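# Lift one staple stick from box onto table

## Task

Remove a single stick of staples from the staple box and set it down on the table with its legs pointing downward, at a good distance from both the box's tray and its sleeve.

## Robot and tools

ROBOT. Two arms work over a table: left_arm on the +y side and right_arm on the -y side (these names do not match left/right in images). Calibrated bases in the scene frame: left_arm at (+0.041, +0.291, +0.049) m with a small yaw (quat_wxyz +1.000, 0, 0, -0.016); right_arm at (+0.044, -0.278, +0.009) m, nearly unrotated. A camera stand sits behind the arms. Loose objects can occasionally get nudged by an outside push. Anything ending up on the floor, or set down off the table and left, means failure.

FRAMES. Scene frame: origin at table-top height midway between the nominal bases, +x pointing out over the table, +z up, +y toward left_arm. cam_low and the table use the scene frame. Everything about a hand (positions, quaternions wxyz, velocities, targets, wrist-camera poses) is in that arm's own base frame, and offsets run along that arm's base axes. A gripper's fingers point along its own +z and spread along its y; end_effector_position is the spot between the pads, about 1 cm short of the fingertips. Reported hand poses may be off by a few cm.

ROW FORMAT (shared by execute_actions and move). One row = 14 numbers, each in [-1, 1], always for both arms: left_arm dx, dy, dz, rx, ry, rz, opening, then right_arm the same seven. dx..rz are offsets, not poses: they count from that arm's Hand target as it was when the action or move began, in base axes; 1.0 = 0.6 m or 180 degrees; rx, ry, rz form a single rotation vector, turning about the Hand target point. Repeating an offset in a new call moves further. Six zeros re-command the current Hand target (also the way to make an arm try again to reach it). Opening is absolute: +1 fully open (0.094 m), -1 closed; to leave a gripper unchanged, resend its present opening, since 0 means half open.

execute_actions(actions, cameras). actions is a list of actions; each action is a list of up to 15 rows, one per 1/30 s step; a short action repeats its final row. All rows of one action count from that action's start pose. cameras: list of names, ["all"], [] or null; an empty actions list returns images and full state.

move(target, speed, blend, opening_speed, grip_force, blocking, cameras). target: one row or a list of up to 15 rows, every row an offset from the same starting Hand targets. speed: m/s, 0.002 to 2.9 (default 0.25), turning capped at twice that in rad/s; one value or one per target. blend: corner rounding in m for lists (0 = stop at each). opening_speed: scale units per second, at least 0.2; use it to close gently. grip_force: newtons per pad, 10 to 50, one value or one per arm, persisting until changed; lower force closes slowly. blocking=false returns early while motion continues. Paths are straight, ignore obstacles and the other arm, and are capped at 10 s. The result adds a move: line with an ending such as done, off_target, moving, held or fault, plus limits (paced = pose clipped, held = steps withheld).

wait(seconds 0 to 10, cameras) lets time pass holding commands. stop(cameras) brakes a running move. zoom_image(camera, region) enlarges part of the newest image from cam_low, cam_left_wrist or cam_right_wrist; region [x0, y0, x1, y1] in pixels, top-left origin, at most 504 by 504. finished_scene(scene) ends the scene (integer 1 or 2); do it only once the stick rests correctly with no robot support.

CONTROLLER. Each step the commanded orientation is clipped to within 40 degrees of the measured one. Hand target shows the last command after clipping. Friction and gravity can leave the gripper a few cm from its target; resend zeros or the missing offset. Tiny moves may not start. A blocked arm keeps pushing until commanded back past its gripper.

GRIPPING. grip_measured uses the opening scale; empty it reads up to ~2.5 mm wide. On a hard part under full squeeze it reads about 3 mm narrower. Force rises roughly 1 N per 0.001 below first touch, then jumps to the limit near 20 N. To release, command well above grip_measured. grip_effort_nm is motor effort (negative = closing), not pad force, and does not return to zero at rest.

RESULTS also list Joint positions (last value: opening in m), Joint velocities (may be omitted when all within noise), Joint torques (whole drive output incl. weight; joints 1 to 3 wrap at ±28 N m), Tool commands and motor temperatures. MOTOR HOT appears at 75 °C; at 90 °C the arm folds and idles for the rest of the scene; at 100 °C it collapses. Avoid holding loads long, stretched arms and pushing at unreachable poses.

Joint ranges (rad): waist -2.618..3.054, shoulder 0..3.142, elbow 0..3.142 (straight 2.901), wrist pitch -1.571..1.571, wrist yaw -1.571..1.571, wrist roll -2.094..2.094.

CAMERAS. cam_low: fixed pinhole 672x504 at about (0.43, -0.88, 0.20) in scene frame, looking toward +y. cam_left_wrist and cam_right_wrist: fisheye 672x504 on the hands; their images can lag while the arm moves. Calibration may be off by a few mm and degrees.

AVOID: arm-to-arm contact (can fail the scene, including a gripper closing on the other's fingers), fast or hard contact with the box, table or fixtures, dropping the stick or releasing it while moving, strain on wrist camera cables, paths passing near an arm's own base, and pushing anything off the table.

Each tool is called after "Request:" as name(argument=value, ...) on one line, values as JSON.

## Session

Request:
execute_actions(actions=[])

Scene clock: 0.00 s.
left_arm: end_effector_position=(+0.3773, -0.0024, +0.1581) grip_measured=+1.000 grip_effort_nm=n/a end_effector_quat_wxyz=(+0.709, -0.005, +0.705, +0.024) | right_arm: end_effector_position=(+0.3837, -0.0024, +0.1619) grip_measured=+1.000 grip_effort_nm=n/a end_effector_quat_wxyz=(+0.698, +0.039, +0.715, -0.007)
Joint positions: left_arm=[-0.054 1.553 0.201 1.36 -0.095 0.027 0.094] | right_arm=[0.04 1.49 0.243 1.22 0.105 0.048 0.094]
Joint velocities: within noise
Joint torques (N m): no reading
Motor temperatures (°C): left_arm=[26 30 37 32 26 22 25] | right_arm=[29 26 32 32 26 26 22]
Heat: left arm: 37 °C; right arm: 32 °C.
Hand target: left_arm +0.3787, -0.0024, +0.1671; +0.719, -0.006, +0.695, +0.023 | right_arm +0.3850, -0.0024, +0.1686; +0.705, +0.040, +0.709, -0.006
Tool commands: left_gripper/opening=+1.0 right_gripper/opening=+1.0
camera_calibration:
cam_left_wrist: T_world_to_cam=[[0.0469738, -0.993602, 0.102705, -0.0394688], [-0.466175, -0.112741, -0.87748, 0.34814], [0.883445, -0.00666013, -0.468488, -0.138278], [0, 0, 0, 1]] pos_world=[0.286309, -0.000887493, 0.244758]
cam_right_wrist: T_world_to_cam=[[-0.0573518, -0.996747, 0.0566243, 0.0121223], [-0.499754, -0.0204372, -0.865926, 0.366481], [0.864267, -0.0779606, -0.496956, -0.135307], [0, 0, 0, 1]] pos_world=[0.300787, 0.00902412, 0.249417]

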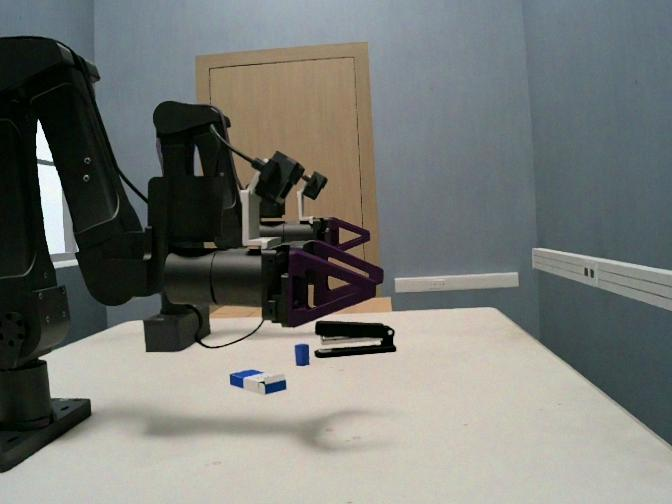

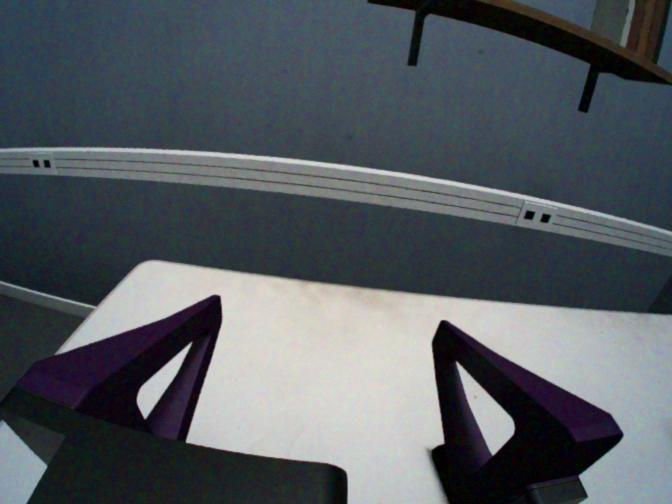

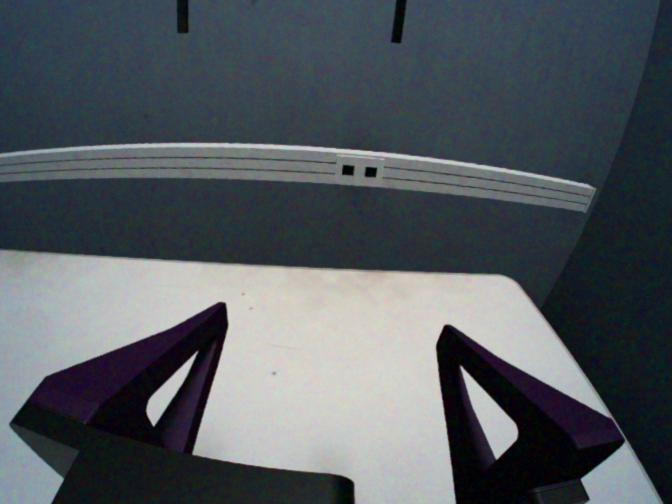

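Request:
zoom_image(camera="cam_low", region=[210, 310, 410, 410])

Request:
zoom_image(camera="cam_low", region=[220, 360, 300, 400])

Scaled by 2.520 from the camera's 672x504 image, which has a finer 960x720 frame.

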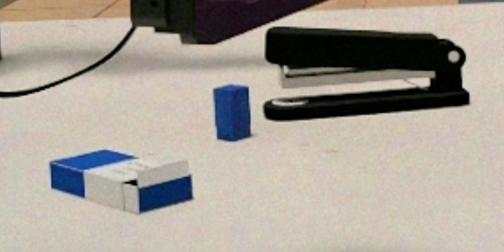

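Scaled by 6.300 from the camera's 672x504 image, which has a finer 960x720 frame.

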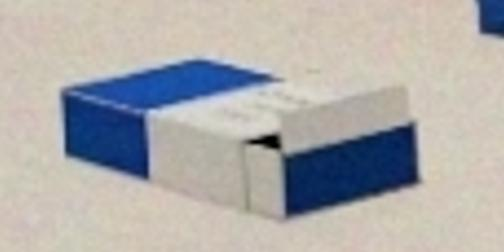

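Request:
execute_actions(actions=[])

Scene clock: 1.43 s.
left_arm: end_effector_position=(+0.3773, -0.0024, +0.1581) grip_measured=+1.000 grip_effort_nm=0.00 end_effector_quat_wxyz=(+0.709, -0.005, +0.705, +0.024) | right_arm: end_effector_position=(+0.3837, -0.0024, +0.1619) grip_measured=+1.000 grip_effort_nm=0.01 end_effector_quat_wxyz=(+0.698, +0.039, +0.715, -0.007)
Joint positions: left_arm=[-0.054 1.553 0.201 1.36 -0.095 0.027 0.094] | right_arm=[0.04 1.49 0.243 1.22 0.105 0.048 0.094]
Joint velocities: within noise
Joint torques (N m): left_arm=[-0.1 -4.7 4.86 2.36 -0.05 0.01] | right_arm=[0.01 -5.16 5.75 1.41 -0.02 -0.01]
Motor temperatures (°C): left_arm=[26 30 37 33 26 22 25] | right_arm=[29 26 32 32 26 26 22]
Heat: left arm: 37 °C; right arm: 32 °C.
Hand target: left_arm +0.3787, -0.0024, +0.1671; +0.719, -0.006, +0.695, +0.023 | right_arm +0.3850, -0.0024, +0.1686; +0.705, +0.040, +0.709, -0.006
Tool commands: left_gripper/opening=+1.0 right_gripper/opening=+1.0
camera_calibration:
cam_left_wrist: T_world_to_cam=[[0.0469738, -0.993602, 0.102705, -0.0394688], [-0.466175, -0.112741, -0.87748, 0.34814], [0.883445, -0.00666013, -0.468488, -0.138278], [0, 0, 0, 1]] pos_world=[0.286309, -0.000887493, 0.244758]
cam_right_wrist: T_world_to_cam=[[-0.0573518, -0.996747, 0.0566243, 0.0121223], [-0.499754, -0.0204372, -0.865926, 0.366481], [0.864267, -0.0779606, -0.496956, -0.135307], [0, 0, 0, 1]] pos_world=[0.300787, 0.00902412, 0.249417]

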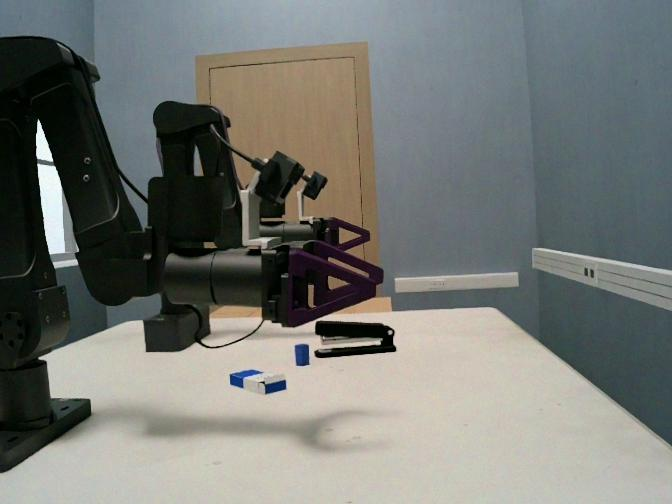

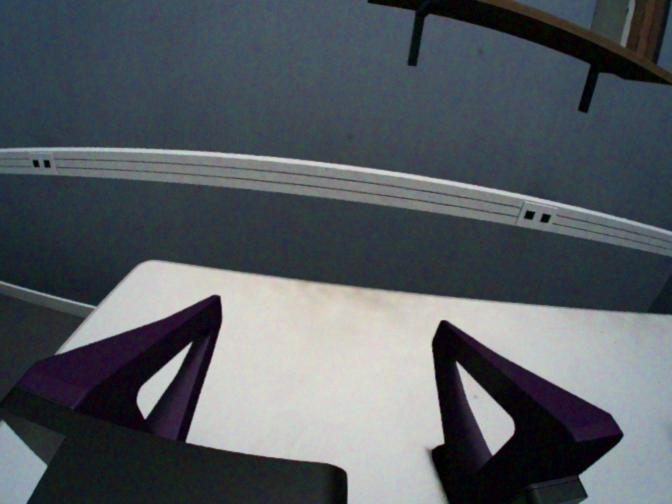

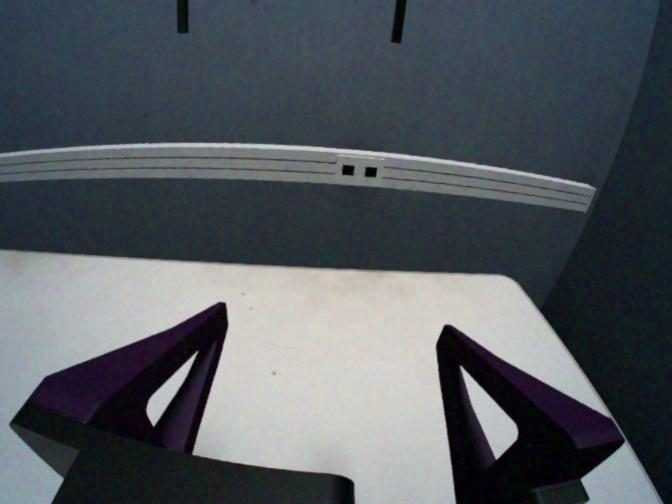

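Request:
zoom_image(camera="cam_low", region=[210, 335, 310, 410])

Request:
zoom_image(camera="cam_low", region=[200, 300, 424, 468])

Scaled by 5.040 from the camera's 672x504 image, which has a finer 960x720 frame.

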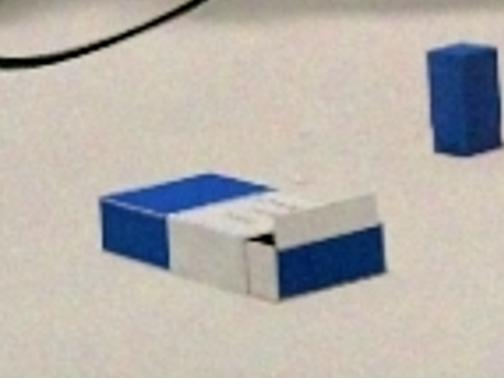

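Scaled by 2.250 from the camera's 672x504 image, which has a finer 960x720 frame.

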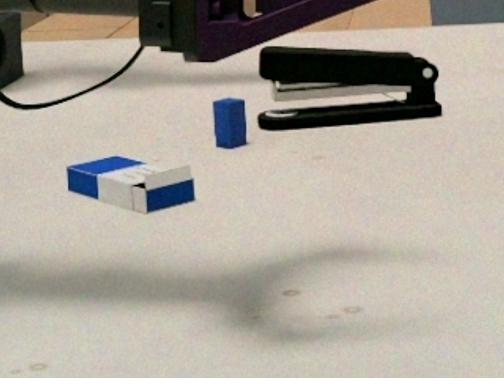

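Request:
move(target=[-0.2412, -0.5977, -0.095, 0.1583, 0.3217, -0.2919, 1.0, 0, 0, 0, 0, 0, 0, 1.0], speed=0.2, grip_force=[15, 15], cameras=["all"])

Scene clock: 8.43 s.
left_arm: end_effector_position=(+0.2316, -0.3509, +0.0997) grip_measured=+1.000 grip_effort_nm=0.00 end_effector_quat_wxyz=(+0.219, +0.460, +0.853, -0.114) | right_arm: end_effector_position=(+0.3837, -0.0024, +0.1619) grip_measured=+1.000 grip_effort_nm=0.01 end_effector_quat_wxyz=(+0.698, +0.039, +0.715, -0.007)
Joint positions: left_arm=[-0.994 1.707 1.226 -0.592 -0.01 -0.004 0.094] | right_arm=[0.04 1.49 0.243 1.22 0.105 0.048 0.094]
Joint torques (N m): left_arm=[-0.5 -7.3 9.18 1.36 0 0.01] | right_arm=[0.02 -5.16 5.74 1.4 -0.02 -0.01]
Heat: left arm: 38 °C; right arm: 33 °C.
Hand target: left_arm +0.2340, -0.3610, +0.1101; +0.228, +0.461, +0.849, -0.123 | right_arm +0.3850, -0.0024, +0.1686; +0.705, +0.040, +0.709, -0.006
Off the commanded pose: left_arm 0.015 m, 2 deg | right_arm 0.007 m, 1 deg.
grip_force (N): 15, 15
move: off_target (left_arm)
camera_calibration:
cam_left_wrist: T_world_to_cam=[[-0.762953, -0.644645, 0.0483192, -0.0574746], [-0.64532, 0.763909, 0.00209123, 0.451005], [-0.0382596, -0.0295859, -0.99883, 0.21893], [0, 0, 0, 1]] pos_world=[0.255568, -0.3751, 0.220508]
cam_right_wrist: T_world_to_cam=[[-0.0573518, -0.996747, 0.0566243, 0.0121223], [-0.499754, -0.0204372, -0.865926, 0.366481], [0.864267, -0.0779606, -0.496956, -0.135307], [0, 0, 0, 1]] pos_world=[0.300787, 0.00902412, 0.249417]

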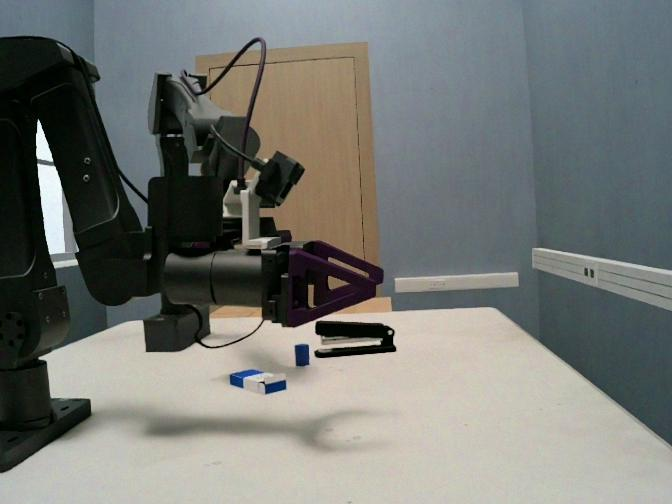

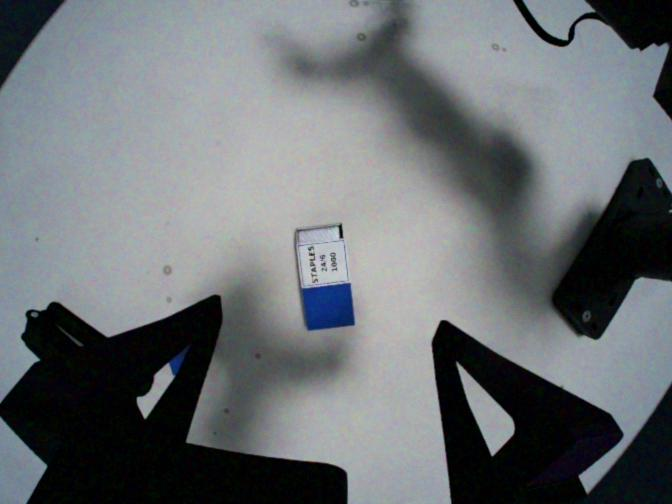

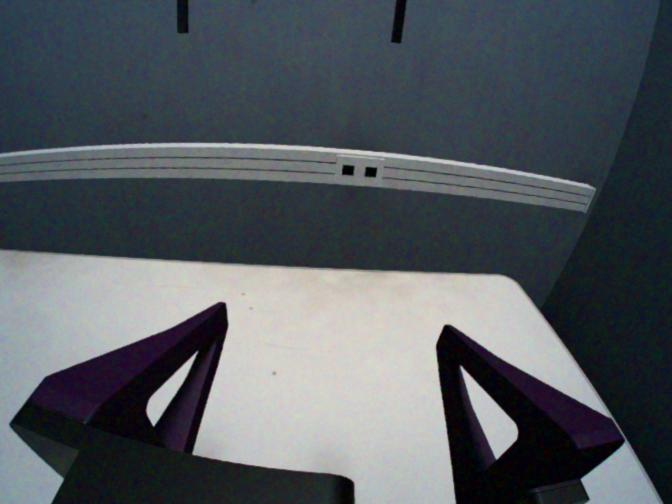

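Request:
zoom_image(camera="cam_left_wrist", region=[265, 200, 385, 350])

Scaled by 3.360 from the camera's 672x504 image, which has a finer 960x720 frame.

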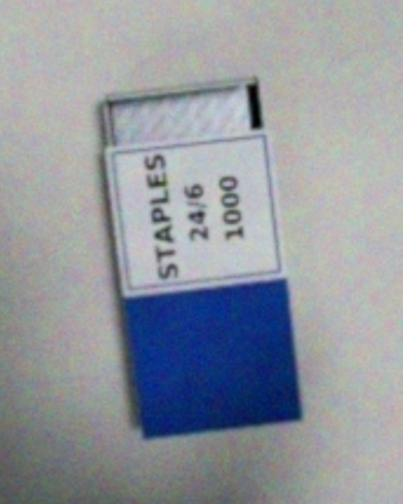

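Request:
move(target=[-0.0017, 0.005, -0.1083, -0.0642, -0.0532, 0.0772, 0.25, 0, 0, 0, 0, 0, 0, 1.0], speed=0.15, cameras=["cam_left_wrist"])

Scene clock: 15.83 s.
left_arm: end_effector_position=(+0.2313, -0.3549, +0.0449) grip_measured=+0.252 grip_effort_nm=-0.09 end_effector_quat_wxyz=(+0.344, +0.345, +0.862, -0.138) | right_arm: end_effector_position=(+0.3837, -0.0024, +0.1619) grip_measured=+1.000 grip_effort_nm=0.01 end_effector_quat_wxyz=(+0.698, +0.039, +0.715, -0.007)
Joint positions: left_arm=[-1.09 1.707 0.819 0.051 -0.224 -0.244 0.059] | right_arm=[0.04 1.49 0.243 1.22 0.105 0.048 0.094]
Joint torques (N m): left_arm=[-0.66 -6.38 5.14 2.16 -0.31 -0.08] | right_arm=[0.01 -5.16 5.74 1.41 -0.02 -0.01]
Heat: left arm: 39 °C; right arm: 34 °C.
Hand target: left_arm +0.2330, -0.3581, +0.0452; +0.356, +0.339, +0.859, -0.141 | right_arm +0.3850, -0.0024, +0.1686; +0.705, +0.040, +0.709, -0.006
Off the commanded pose: left_arm 0.004 m, 2 deg | right_arm 0.007 m, 1 deg.
grip_force (N): 15, 15
move: done
camera_calibration:
cam_left_wrist: T_world_to_cam=[[-0.612659, -0.785772, 0.0849222, -0.144064], [-0.775674, 0.577195, -0.255294, 0.429492], [0.151586, -0.22228, -0.963127, 0.0502397], [0, 0, 0, 1]] pos_world=[0.237268, -0.349935, 0.170268]
Images, in order (width x height): cam_left_wrist 672x504.

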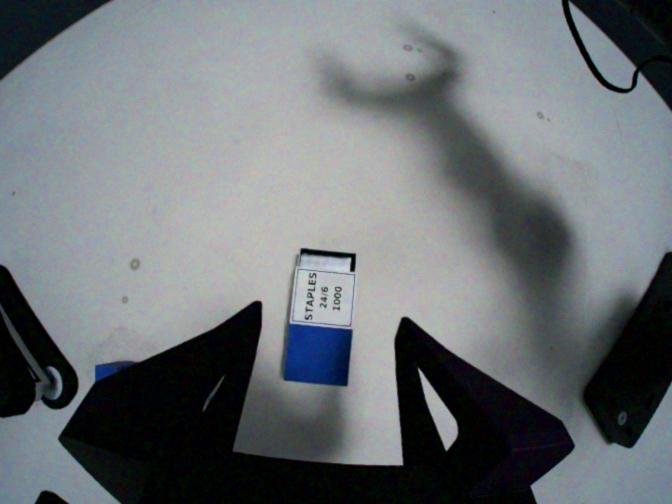

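Request:
zoom_image(camera="cam_left_wrist", region=[240, 230, 420, 400])

Scaled by 2.800 from the camera's 672x504 image, which has a finer 960x720 frame.

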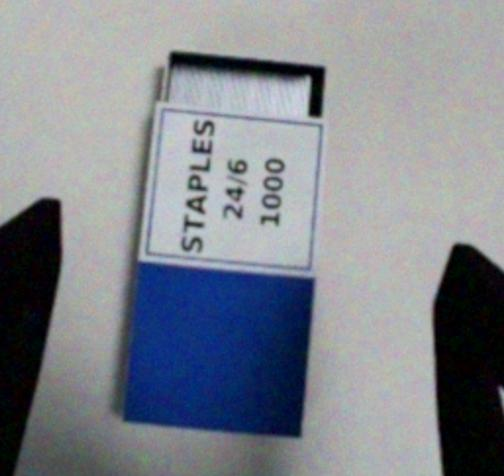

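Request:
move(target=[-0.0013, 0.0135, -0.0720, 0, 0, 0.0094, 0.15, 0, 0, 0, 0, 0, 0, 1.0], speed=0.12, cameras=["cam_left_wrist"])

Request:
zoom_image(camera="cam_left_wrist", region=[220, 220, 430, 420])

Scene clock: 18.90 s.
left_arm: end_effector_position=(+0.2304, -0.3457, -0.0005) grip_measured=+0.152 grip_effort_nm=-0.09 end_effector_quat_wxyz=(+0.344, +0.332, +0.868, -0.131) | right_arm: end_effector_position=(+0.3837, -0.0024, +0.1619) grip_measured=+1.000 grip_effort_nm=0.01 end_effector_quat_wxyz=(+0.698, +0.039, +0.715, -0.007)
Joint positions: left_arm=[-1.09 1.823 0.727 0.247 -0.244 -0.267 0.054] | right_arm=[0.04 1.49 0.243 1.22 0.105 0.048 0.094]
Joint torques (N m): left_arm=[-0.81 -6.74 4.62 2.16 -0.32 -0.08] | right_arm=[0.01 -5.18 5.74 1.4 -0.02 -0.01]
Heat: left arm: 38 °C; right arm: 34 °C.
Hand target: left_arm +0.2322, -0.3500, +0.0020; +0.358, +0.326, +0.864, -0.136 | right_arm +0.3850, -0.0024, +0.1686; +0.705, +0.040, +0.709, -0.006
Off the commanded pose: left_arm 0.005 m, 2 deg | right_arm 0.007 m, 1 deg.
grip_force (N): 15, 15
move: done
camera_calibration:
cam_left_wrist: T_world_to_cam=[[-0.588186, -0.804508, 0.0824894, -0.145636], [-0.793785, 0.554792, -0.249222, 0.408336], [0.154737, -0.212068, -0.964927, 0.011491], [0, 0, 0, 1]] pos_world=[0.236692, -0.34127, 0.124868]
Images, in order (width x height): cam_left_wrist 672x504.

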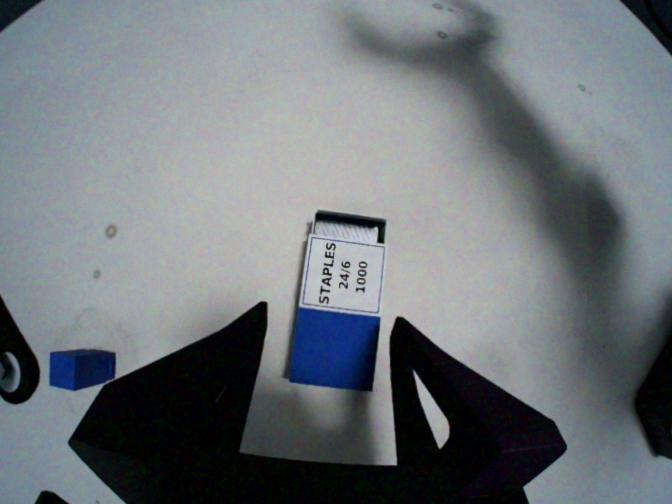

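Scaled by 2.400 from the camera's 672x504 image, which has a finer 960x720 frame.

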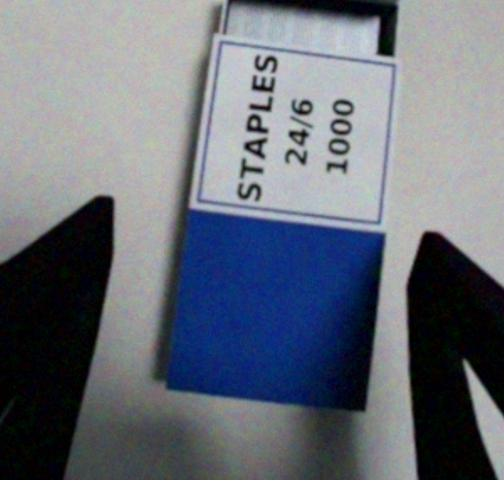

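Request:
move(target=[-0.0045, -0.005, -0.0325, 0, 0, 0, 0.15, 0, 0, 0, 0, 0, 0, 1.0], speed=0.08, cameras=["cam_left_wrist", "cam_low"])

Request:
zoom_image(camera="cam_left_wrist", region=[220, 220, 430, 420])

Request:
zoom_image(camera="cam_low", region=[180, 310, 330, 422])

Scene clock: 21.23 s.
left_arm: end_effector_position=(+0.2277, -0.3498, -0.0193) grip_measured=+0.152 grip_effort_nm=-0.09 end_effector_quat_wxyz=(+0.345, +0.333, +0.868, -0.132) | right_arm: end_effector_position=(+0.3837, -0.0024, +0.1619) grip_measured=+1.000 grip_effort_nm=0.01 end_effector_quat_wxyz=(+0.698, +0.039, +0.715, -0.007)
Joint positions: left_arm=[-1.104 1.898 0.716 0.331 -0.252 -0.276 0.054] | right_arm=[0.04 1.49 0.243 1.22 0.105 0.048 0.094]
Joint torques (N m): left_arm=[-0.72 -6.97 4.15 2.19 -0.33 -0.08] | right_arm=[0.01 -5.16 5.75 1.4 -0.02 -0.01]
Heat: left arm: 38 °C; right arm: 34 °C.
Hand target: left_arm +0.2296, -0.3530, -0.0174; +0.358, +0.326, +0.864, -0.136 | right_arm +0.3850, -0.0024, +0.1686; +0.705, +0.040, +0.709, -0.006
Off the commanded pose: left_arm 0.004 m, 2 deg | right_arm 0.007 m, 1 deg.
grip_force (N): 15, 15
move: done
camera_calibration:
cam_left_wrist: T_world_to_cam=[[-0.589671, -0.80335, 0.083174, -0.148252], [-0.792565, 0.555778, -0.250901, 0.40374], [0.155335, -0.21387, -0.964433, -0.00784034], [0, 0, 0, 1]] pos_world=[0.233788, -0.345165, 0.106068]
Images, in order (width x height): cam_low 672x504, cam_left_wrist 672x504.

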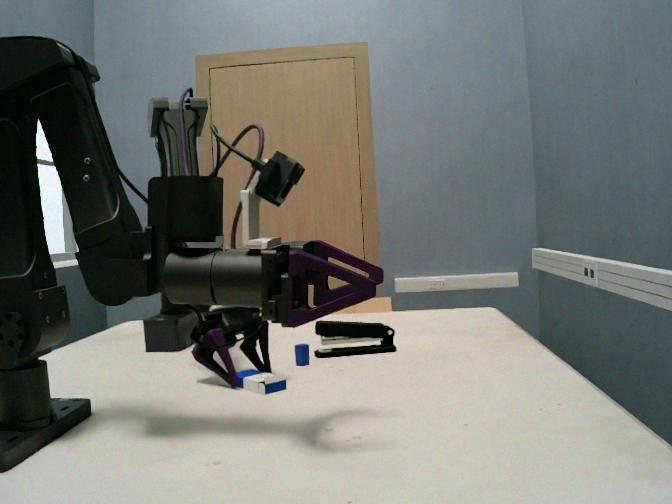

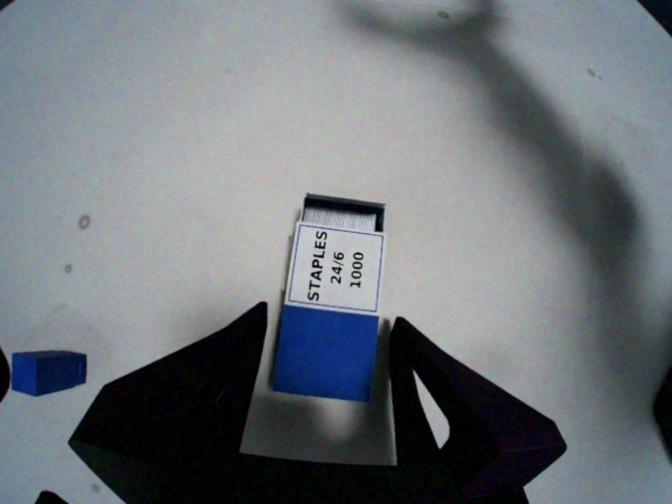

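Scaled by 2.400 from the camera's 672x504 image, which has a finer 960x720 frame.

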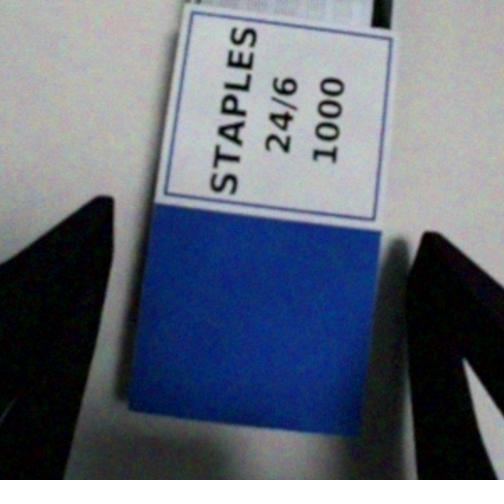

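Scaled by 3.360 from the camera's 672x504 image, which has a finer 960x720 frame.

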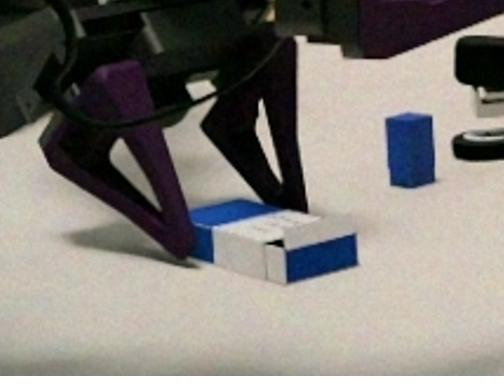

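Request:
move(target=[0, 0, 0, 0, 0, 0, -0.35, 0, 0, 0, 0, 0, 0, 1.0], opening_speed=0.5, cameras=["cam_left_wrist"])

Scene clock: 23.60 s.
left_arm: end_effector_position=(+0.2279, -0.3498, -0.0192) grip_measured=-0.205 grip_effort_nm=-0.36 end_effector_quat_wxyz=(+0.345, +0.333, +0.868, -0.132) | right_arm: end_effector_position=(+0.3837, -0.0024, +0.1619) grip_measured=+1.000 grip_effort_nm=0.01 end_effector_quat_wxyz=(+0.698, +0.039, +0.715, -0.007)
Joint positions: left_arm=[-1.104 1.898 0.716 0.332 -0.253 -0.276 0.037] | right_arm=[0.04 1.49 0.243 1.22 0.105 0.048 0.094]
Joint torques (N m): left_arm=[-0.72 -6.97 4.15 2.15 -0.32 -0.08] | right_arm=[0.02 -5.18 5.72 1.4 -0.02 -0.01]
Heat: left arm: 38 °C; right arm: 35 °C.
Hand target: left_arm +0.2296, -0.3530, -0.0175; +0.358, +0.326, +0.864, -0.135 | right_arm +0.3850, -0.0024, +0.1686; +0.705, +0.040, +0.709, -0.006
Off the commanded pose: left_arm 0.004 m, 2 deg | right_arm 0.007 m, 1 deg.
grip_force (N): 15, 15
move: done
camera_calibration:
cam_left_wrist: T_world_to_cam=[[-0.589338, -0.80363, 0.0828175, -0.148339], [-0.792653, 0.555366, -0.251534, 0.403788], [0.156146, -0.213884, -0.964299, -0.00796847], [0, 0, 0, 1]] pos_world=[0.233886, -0.345165, 0.106168]
Images, in order (width x height): cam_left_wrist 672x504.

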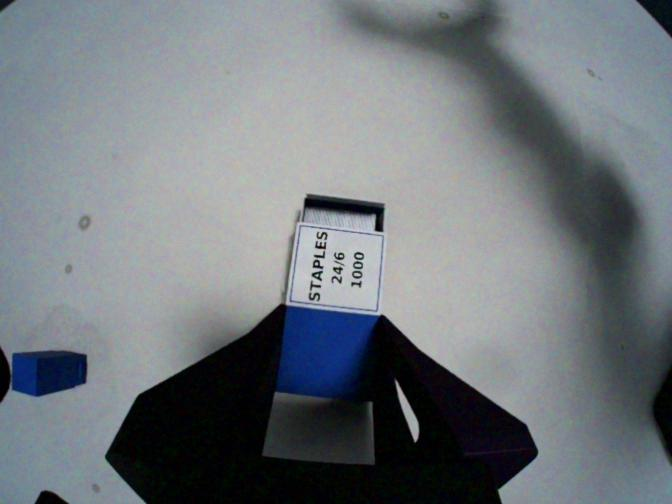

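Request:
move(target=[0, 0, 0, 0, 0, 0, -0.35, -0.1667, 0.2123, -0.0977, 0.2398, 0.5677, -0.1359, 0.25], speed=0.28, cameras=["all"])

Scene clock: 31.67 s.
left_arm: end_effector_position=(+0.2279, -0.3498, -0.0192) grip_measured=-0.205 grip_effort_nm=-0.39 end_effector_quat_wxyz=(+0.345, +0.333, +0.868, -0.132) | right_arm: end_effector_position=(+0.2807, +0.1248, +0.1060) grip_measured=+0.252 grip_effort_nm=-0.09 end_effector_quat_wxyz=(-0.161, +0.364, +0.915, +0.061)
Joint positions: left_arm=[-1.104 1.898 0.716 0.332 -0.253 -0.276 0.037] | right_arm=[0.248 1.877 1.534 -1.424 -0.287 0.976 0.059]
Joint torques (N m): left_arm=[-0.72 -6.97 4.15 2.15 -0.33 -0.07] | right_arm=[-0.64 -8.32 8.03 -0.4 -0.28 0.04]
Heat: left arm: 38 °C; right arm: 34 °C.
Hand target: left_arm +0.2296, -0.3530, -0.0175; +0.358, +0.326, +0.864, -0.135 | right_arm +0.2850, +0.1249, +0.1099; -0.161, +0.369, +0.913, +0.065
Off the commanded pose: left_arm 0.004 m, 2 deg | right_arm 0.006 m, 1 deg.
grip_force (N): 15, 15
move: done
camera_calibration:
cam_left_wrist: T_world_to_cam=[[-0.589338, -0.80363, 0.0828175, -0.148339], [-0.792653, 0.555366, -0.251534, 0.403788], [0.156146, -0.213884, -0.964299, -0.00796847], [0, 0, 0, 1]] pos_world=[0.233886, -0.345165, 0.106168]
cam_right_wrist: T_world_to_cam=[[-0.613851, -0.788708, -0.0335508, 0.276035], [-0.542432, 0.390534, 0.743808, 0.0592849], [-0.573545, 0.474787, -0.66755, 0.28857], [0, 0, 0, 1]] pos_world=[0.367111, 0.0575495, 0.157799]

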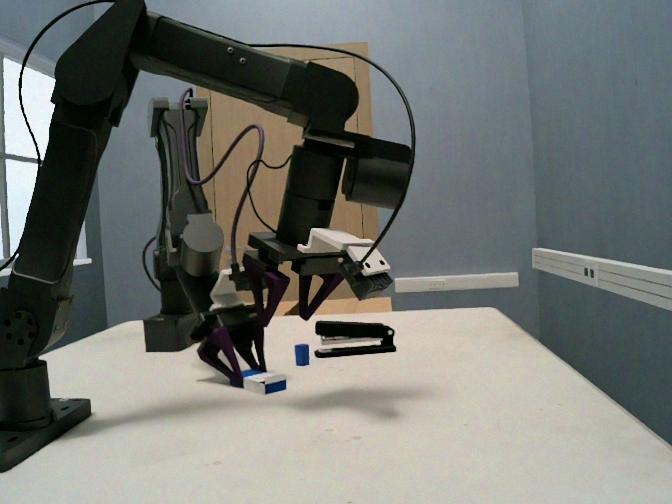

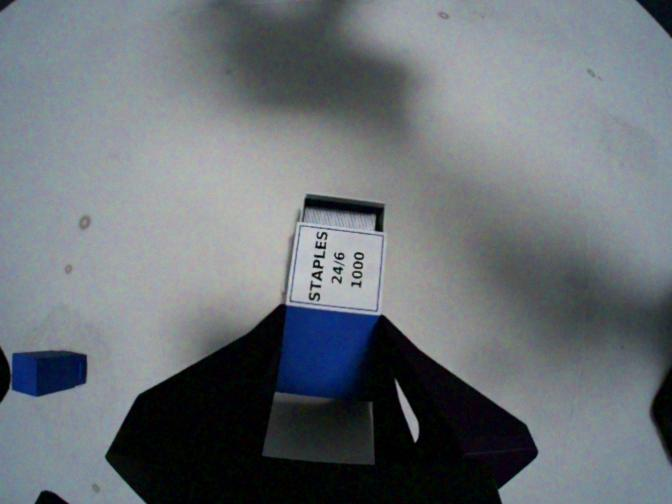

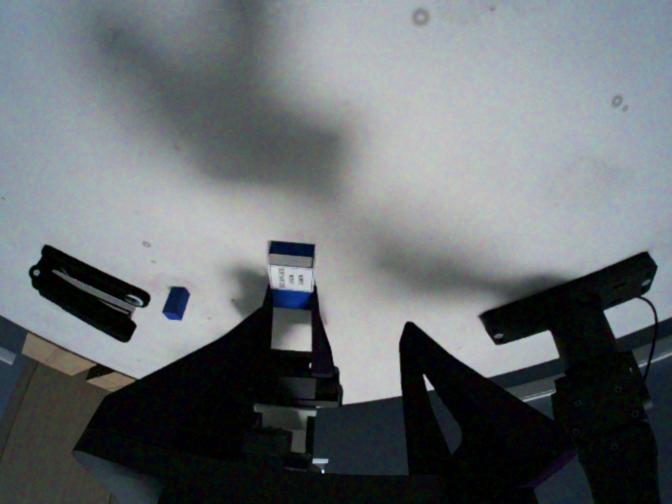

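Request:
zoom_image(camera="cam_right_wrist", region=[220, 220, 420, 360])

Scaled by 2.520 from the camera's 672x504 image, which has a finer 960x720 frame.

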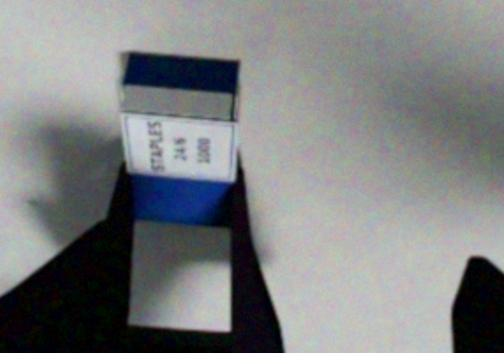

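Request:
move(target=[0, 0, 0, 0, 0, 0, -0.35, -0.0113, 0.0978, -0.085, 0, 0, 0, 0.25], speed=0.15, cameras=["cam_right_wrist", "cam_low"])

Request:
zoom_image(camera="cam_right_wrist", region=[240, 220, 440, 380])

Scene clock: 35.20 s.
left_arm: end_effector_position=(+0.2279, -0.3498, -0.0192) grip_measured=-0.205 grip_effort_nm=-0.39 end_effector_quat_wxyz=(+0.345, +0.333, +0.868, -0.132) | right_arm: end_effector_position=(+0.2783, +0.1819, +0.0622) grip_measured=+0.252 grip_effort_nm=-0.09 end_effector_quat_wxyz=(-0.159, +0.367, +0.914, +0.064)
Joint positions: left_arm=[-1.104 1.898 0.716 0.332 -0.253 -0.276 0.037] | right_arm=[0.406 1.946 1.455 -1.218 -0.317 1.147 0.059]
Joint torques (N m): left_arm=[-0.72 -6.95 4.14 2.15 -0.32 -0.08] | right_arm=[0.23 -9.09 5.37 -0.12 -0.28 0.09]
Heat: left arm: 38 °C; right arm: 34 °C.
Hand target: left_arm +0.2296, -0.3530, -0.0175; +0.358, +0.326, +0.864, -0.135 | right_arm +0.2782, +0.1836, +0.0590; -0.161, +0.369, +0.913, +0.065
Off the commanded pose: left_arm 0.004 m, 2 deg | right_arm 0.004 m, 0 deg.
grip_force (N): 15, 15
move: done
camera_calibration:
cam_right_wrist: T_world_to_cam=[[-0.619791, -0.783719, -0.0405347, 0.319287], [-0.543788, 0.391657, 0.742226, 0.0685287], [-0.565821, 0.482067, -0.668923, 0.227414], [0, 0, 0, 1]] pos_world=[0.363832, 0.113763, 0.114201]
Images, in order (width x height): cam_low 672x504, cam_right_wrist 672x504.

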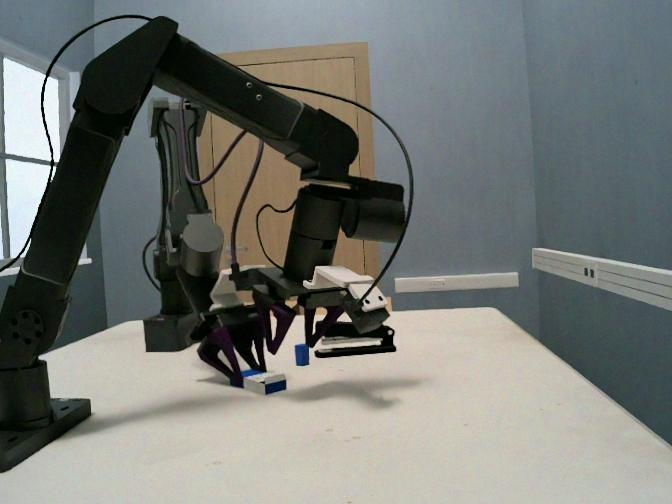

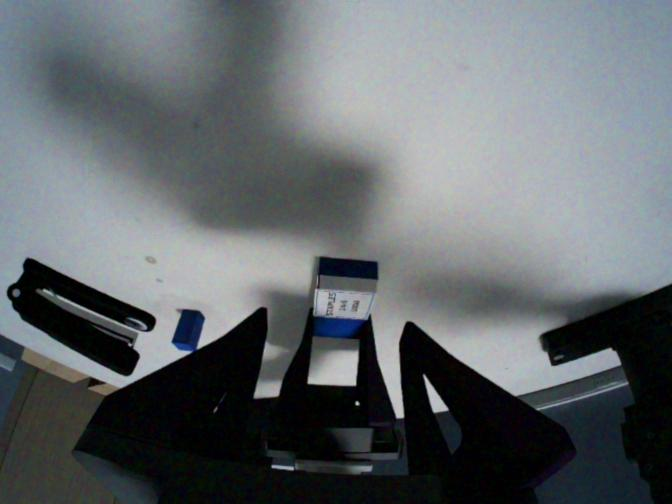

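Scaled by 2.520 from the camera's 672x504 image, which has a finer 960x720 frame.

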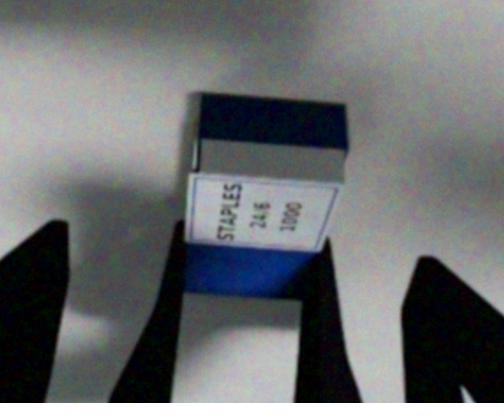

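Request:
move(target=[0, 0, 0, 0, 0, 0, -0.35, -0.0233, 0.0117, -0.05, 0, 0, 0, 0.15], speed=0.12, cameras=["cam_right_wrist", "cam_low"])

Request:
zoom_image(camera="cam_right_wrist", region=[240, 220, 440, 380])

Request:
zoom_image(camera="cam_low", region=[200, 310, 350, 422])

Scene clock: 37.30 s.
left_arm: end_effector_position=(+0.2279, -0.3498, -0.0192) grip_measured=-0.205 grip_effort_nm=-0.38 end_effector_quat_wxyz=(+0.345, +0.333, +0.868, -0.132) | right_arm: end_effector_position=(+0.2655, +0.1883, +0.0316) grip_measured=+0.152 grip_effort_nm=-0.09 end_effector_quat_wxyz=(-0.159, +0.369, +0.914, +0.064)
Joint positions: left_arm=[-1.104 1.898 0.716 0.332 -0.253 -0.276 0.037] | right_arm=[0.438 1.946 1.328 -1.08 -0.321 1.184 0.054]
Joint torques (N m): left_arm=[-0.72 -6.98 4.15 2.15 -0.33 -0.08] | right_arm=[0.51 -9.03 5.11 -0.1 -0.28 0.05]
Heat: left arm: 38 °C; right arm: 33 °C.
Hand target: left_arm +0.2296, -0.3530, -0.0175; +0.358, +0.326, +0.864, -0.135 | right_arm +0.2643, +0.1907, +0.0290; -0.161, +0.369, +0.913, +0.065
Off the commanded pose: left_arm 0.004 m, 2 deg | right_arm 0.004 m, 0 deg.
grip_force (N): 15, 15
move: done
camera_calibration:
cam_right_wrist: T_world_to_cam=[[-0.622454, -0.781639, -0.0398838, 0.315494], [-0.542295, 0.393989, 0.742084, 0.0808816], [-0.564328, 0.483542, -0.669119, 0.195985], [0, 0, 0, 1]] pos_world=[0.350842, 0.119969, 0.0836994]
Images, in order (width x height): cam_low 672x504, cam_right_wrist 672x504.

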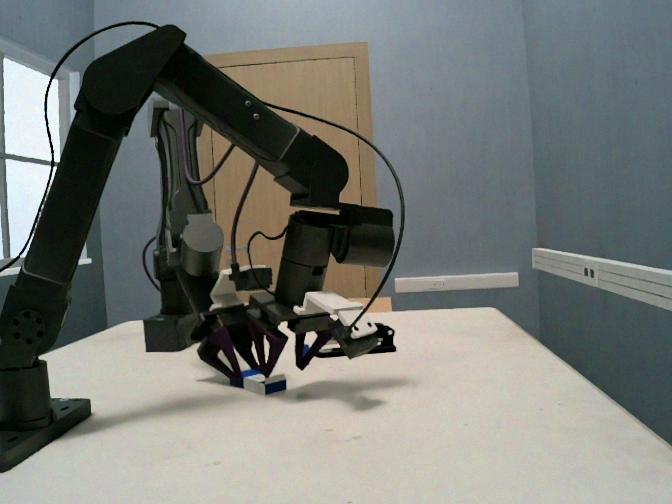

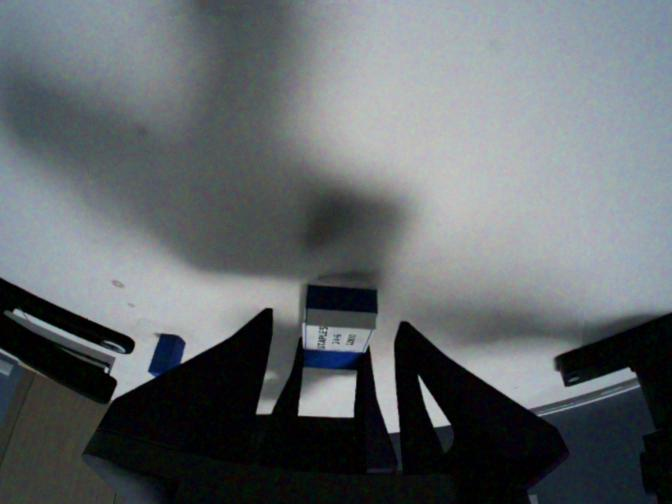

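Scaled by 2.520 from the camera's 672x504 image, which has a finer 960x720 frame.

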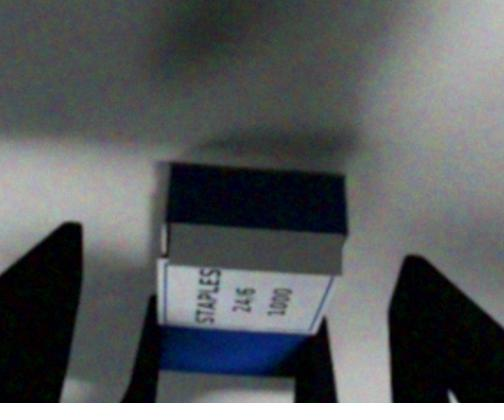

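Scaled by 3.360 from the camera's 672x504 image, which has a finer 960x720 frame.

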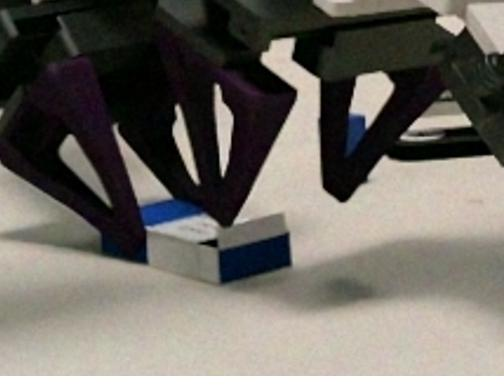

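Request:
move(target=[0, 0, 0, 0, 0, 0, -0.35, -0.0187, 0.0142, -0.04, 0, 0, 0, 0.15], speed=0.08, cameras=["cam_right_wrist", "cam_low", "cam_left_wrist"])

Request:
zoom_image(camera="cam_right_wrist", region=[240, 240, 440, 400])

Request:
zoom_image(camera="cam_low", region=[200, 310, 350, 422])

Request:
zoom_image(camera="cam_left_wrist", region=[220, 130, 460, 330])

Scene clock: 39.60 s.
left_arm: end_effector_position=(+0.2279, -0.3498, -0.0192) grip_measured=-0.205 grip_effort_nm=-0.39 end_effector_quat_wxyz=(+0.345, +0.333, +0.868, -0.132) | right_arm: end_effector_position=(+0.2550, +0.1972, +0.0091) grip_measured=+0.152 grip_effort_nm=-0.09 end_effector_quat_wxyz=(-0.157, +0.368, +0.914, +0.066)
Joint positions: left_arm=[-1.104 1.898 0.716 0.332 -0.253 -0.276 0.037] | right_arm=[0.475 1.955 1.243 -0.969 -0.326 1.223 0.054]
Joint torques (N m): left_arm=[-0.72 -6.97 4.15 2.15 -0.32 -0.08] | right_arm=[0.54 -8.5 4.94 -0.02 -0.29 0.09]
Motor temperatures (°C): left_arm=[26 31 38 38 26 22 25] | right_arm=[28 27 33 33 26 25 22]
Heat: left arm: 38 °C; right arm: 33 °C.
Hand target: left_arm +0.2296, -0.3530, -0.0175; +0.358, +0.326, +0.864, -0.135 | right_arm +0.2530, +0.1993, +0.0050; -0.161, +0.369, +0.913, +0.065
Off the commanded pose: left_arm 0.004 m, 2 deg | right_arm 0.005 m, 0 deg.
grip_force (N): 15, 15
move: done
camera_calibration:
cam_left_wrist: T_world_to_cam=[[-0.589338, -0.80363, 0.0828175, -0.148339], [-0.792653, 0.555366, -0.251534, 0.403788], [0.156146, -0.213884, -0.964299, -0.00796847], [0, 0, 0, 1]] pos_world=[0.233886, -0.345165, 0.106168]
cam_right_wrist: T_world_to_cam=[[-0.622374, -0.781446, -0.044634, 0.314984], [-0.545622, 0.392256, 0.740562, 0.0896484], [-0.561201, 0.48526, -0.670504, 0.169618], [0, 0, 0, 1]] pos_world=[0.340142, 0.128669, 0.0613984]

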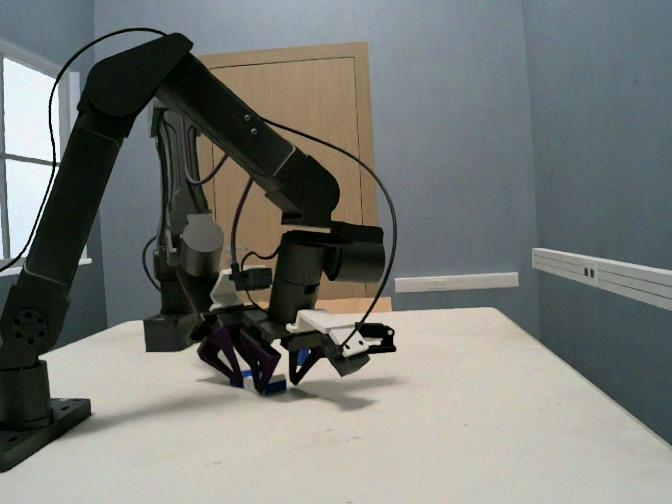

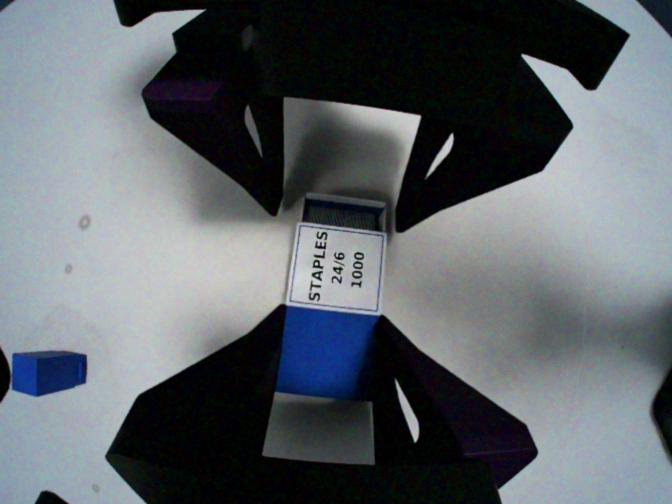

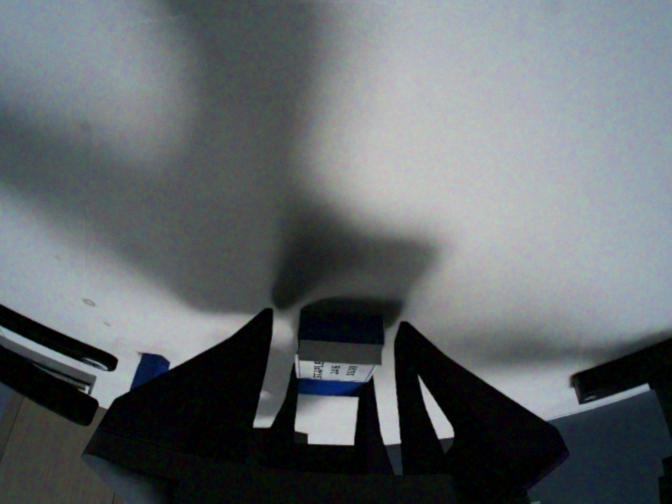

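Scaled by 2.520 from the camera's 672x504 image, which has a finer 960x720 frame.

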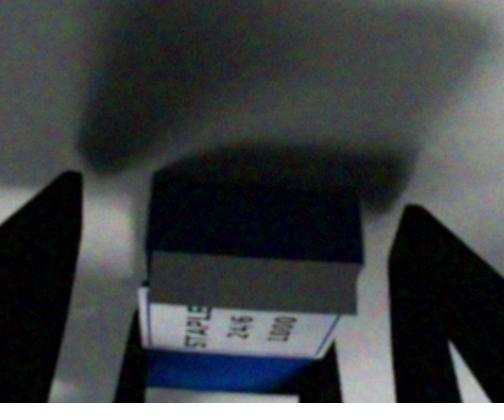

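Scaled by 3.360 from the camera's 672x504 image, which has a finer 960x720 frame.

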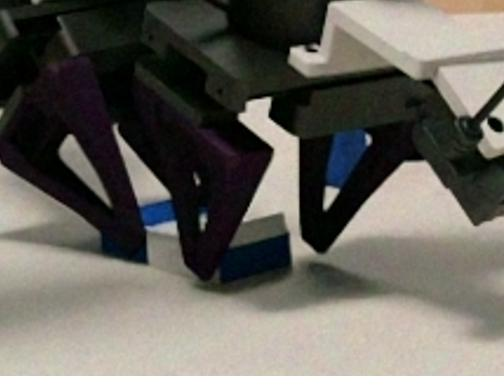

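Scaled by 2.100 from the camera's 672x504 image, which has a finer 960x720 frame.

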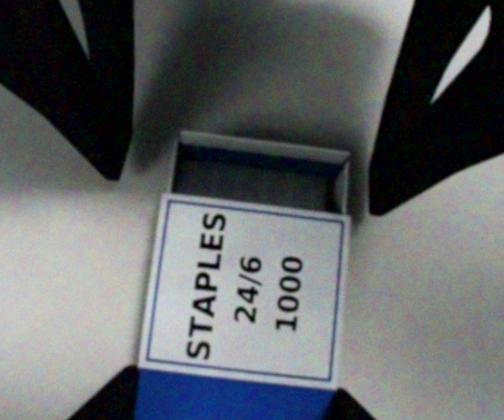

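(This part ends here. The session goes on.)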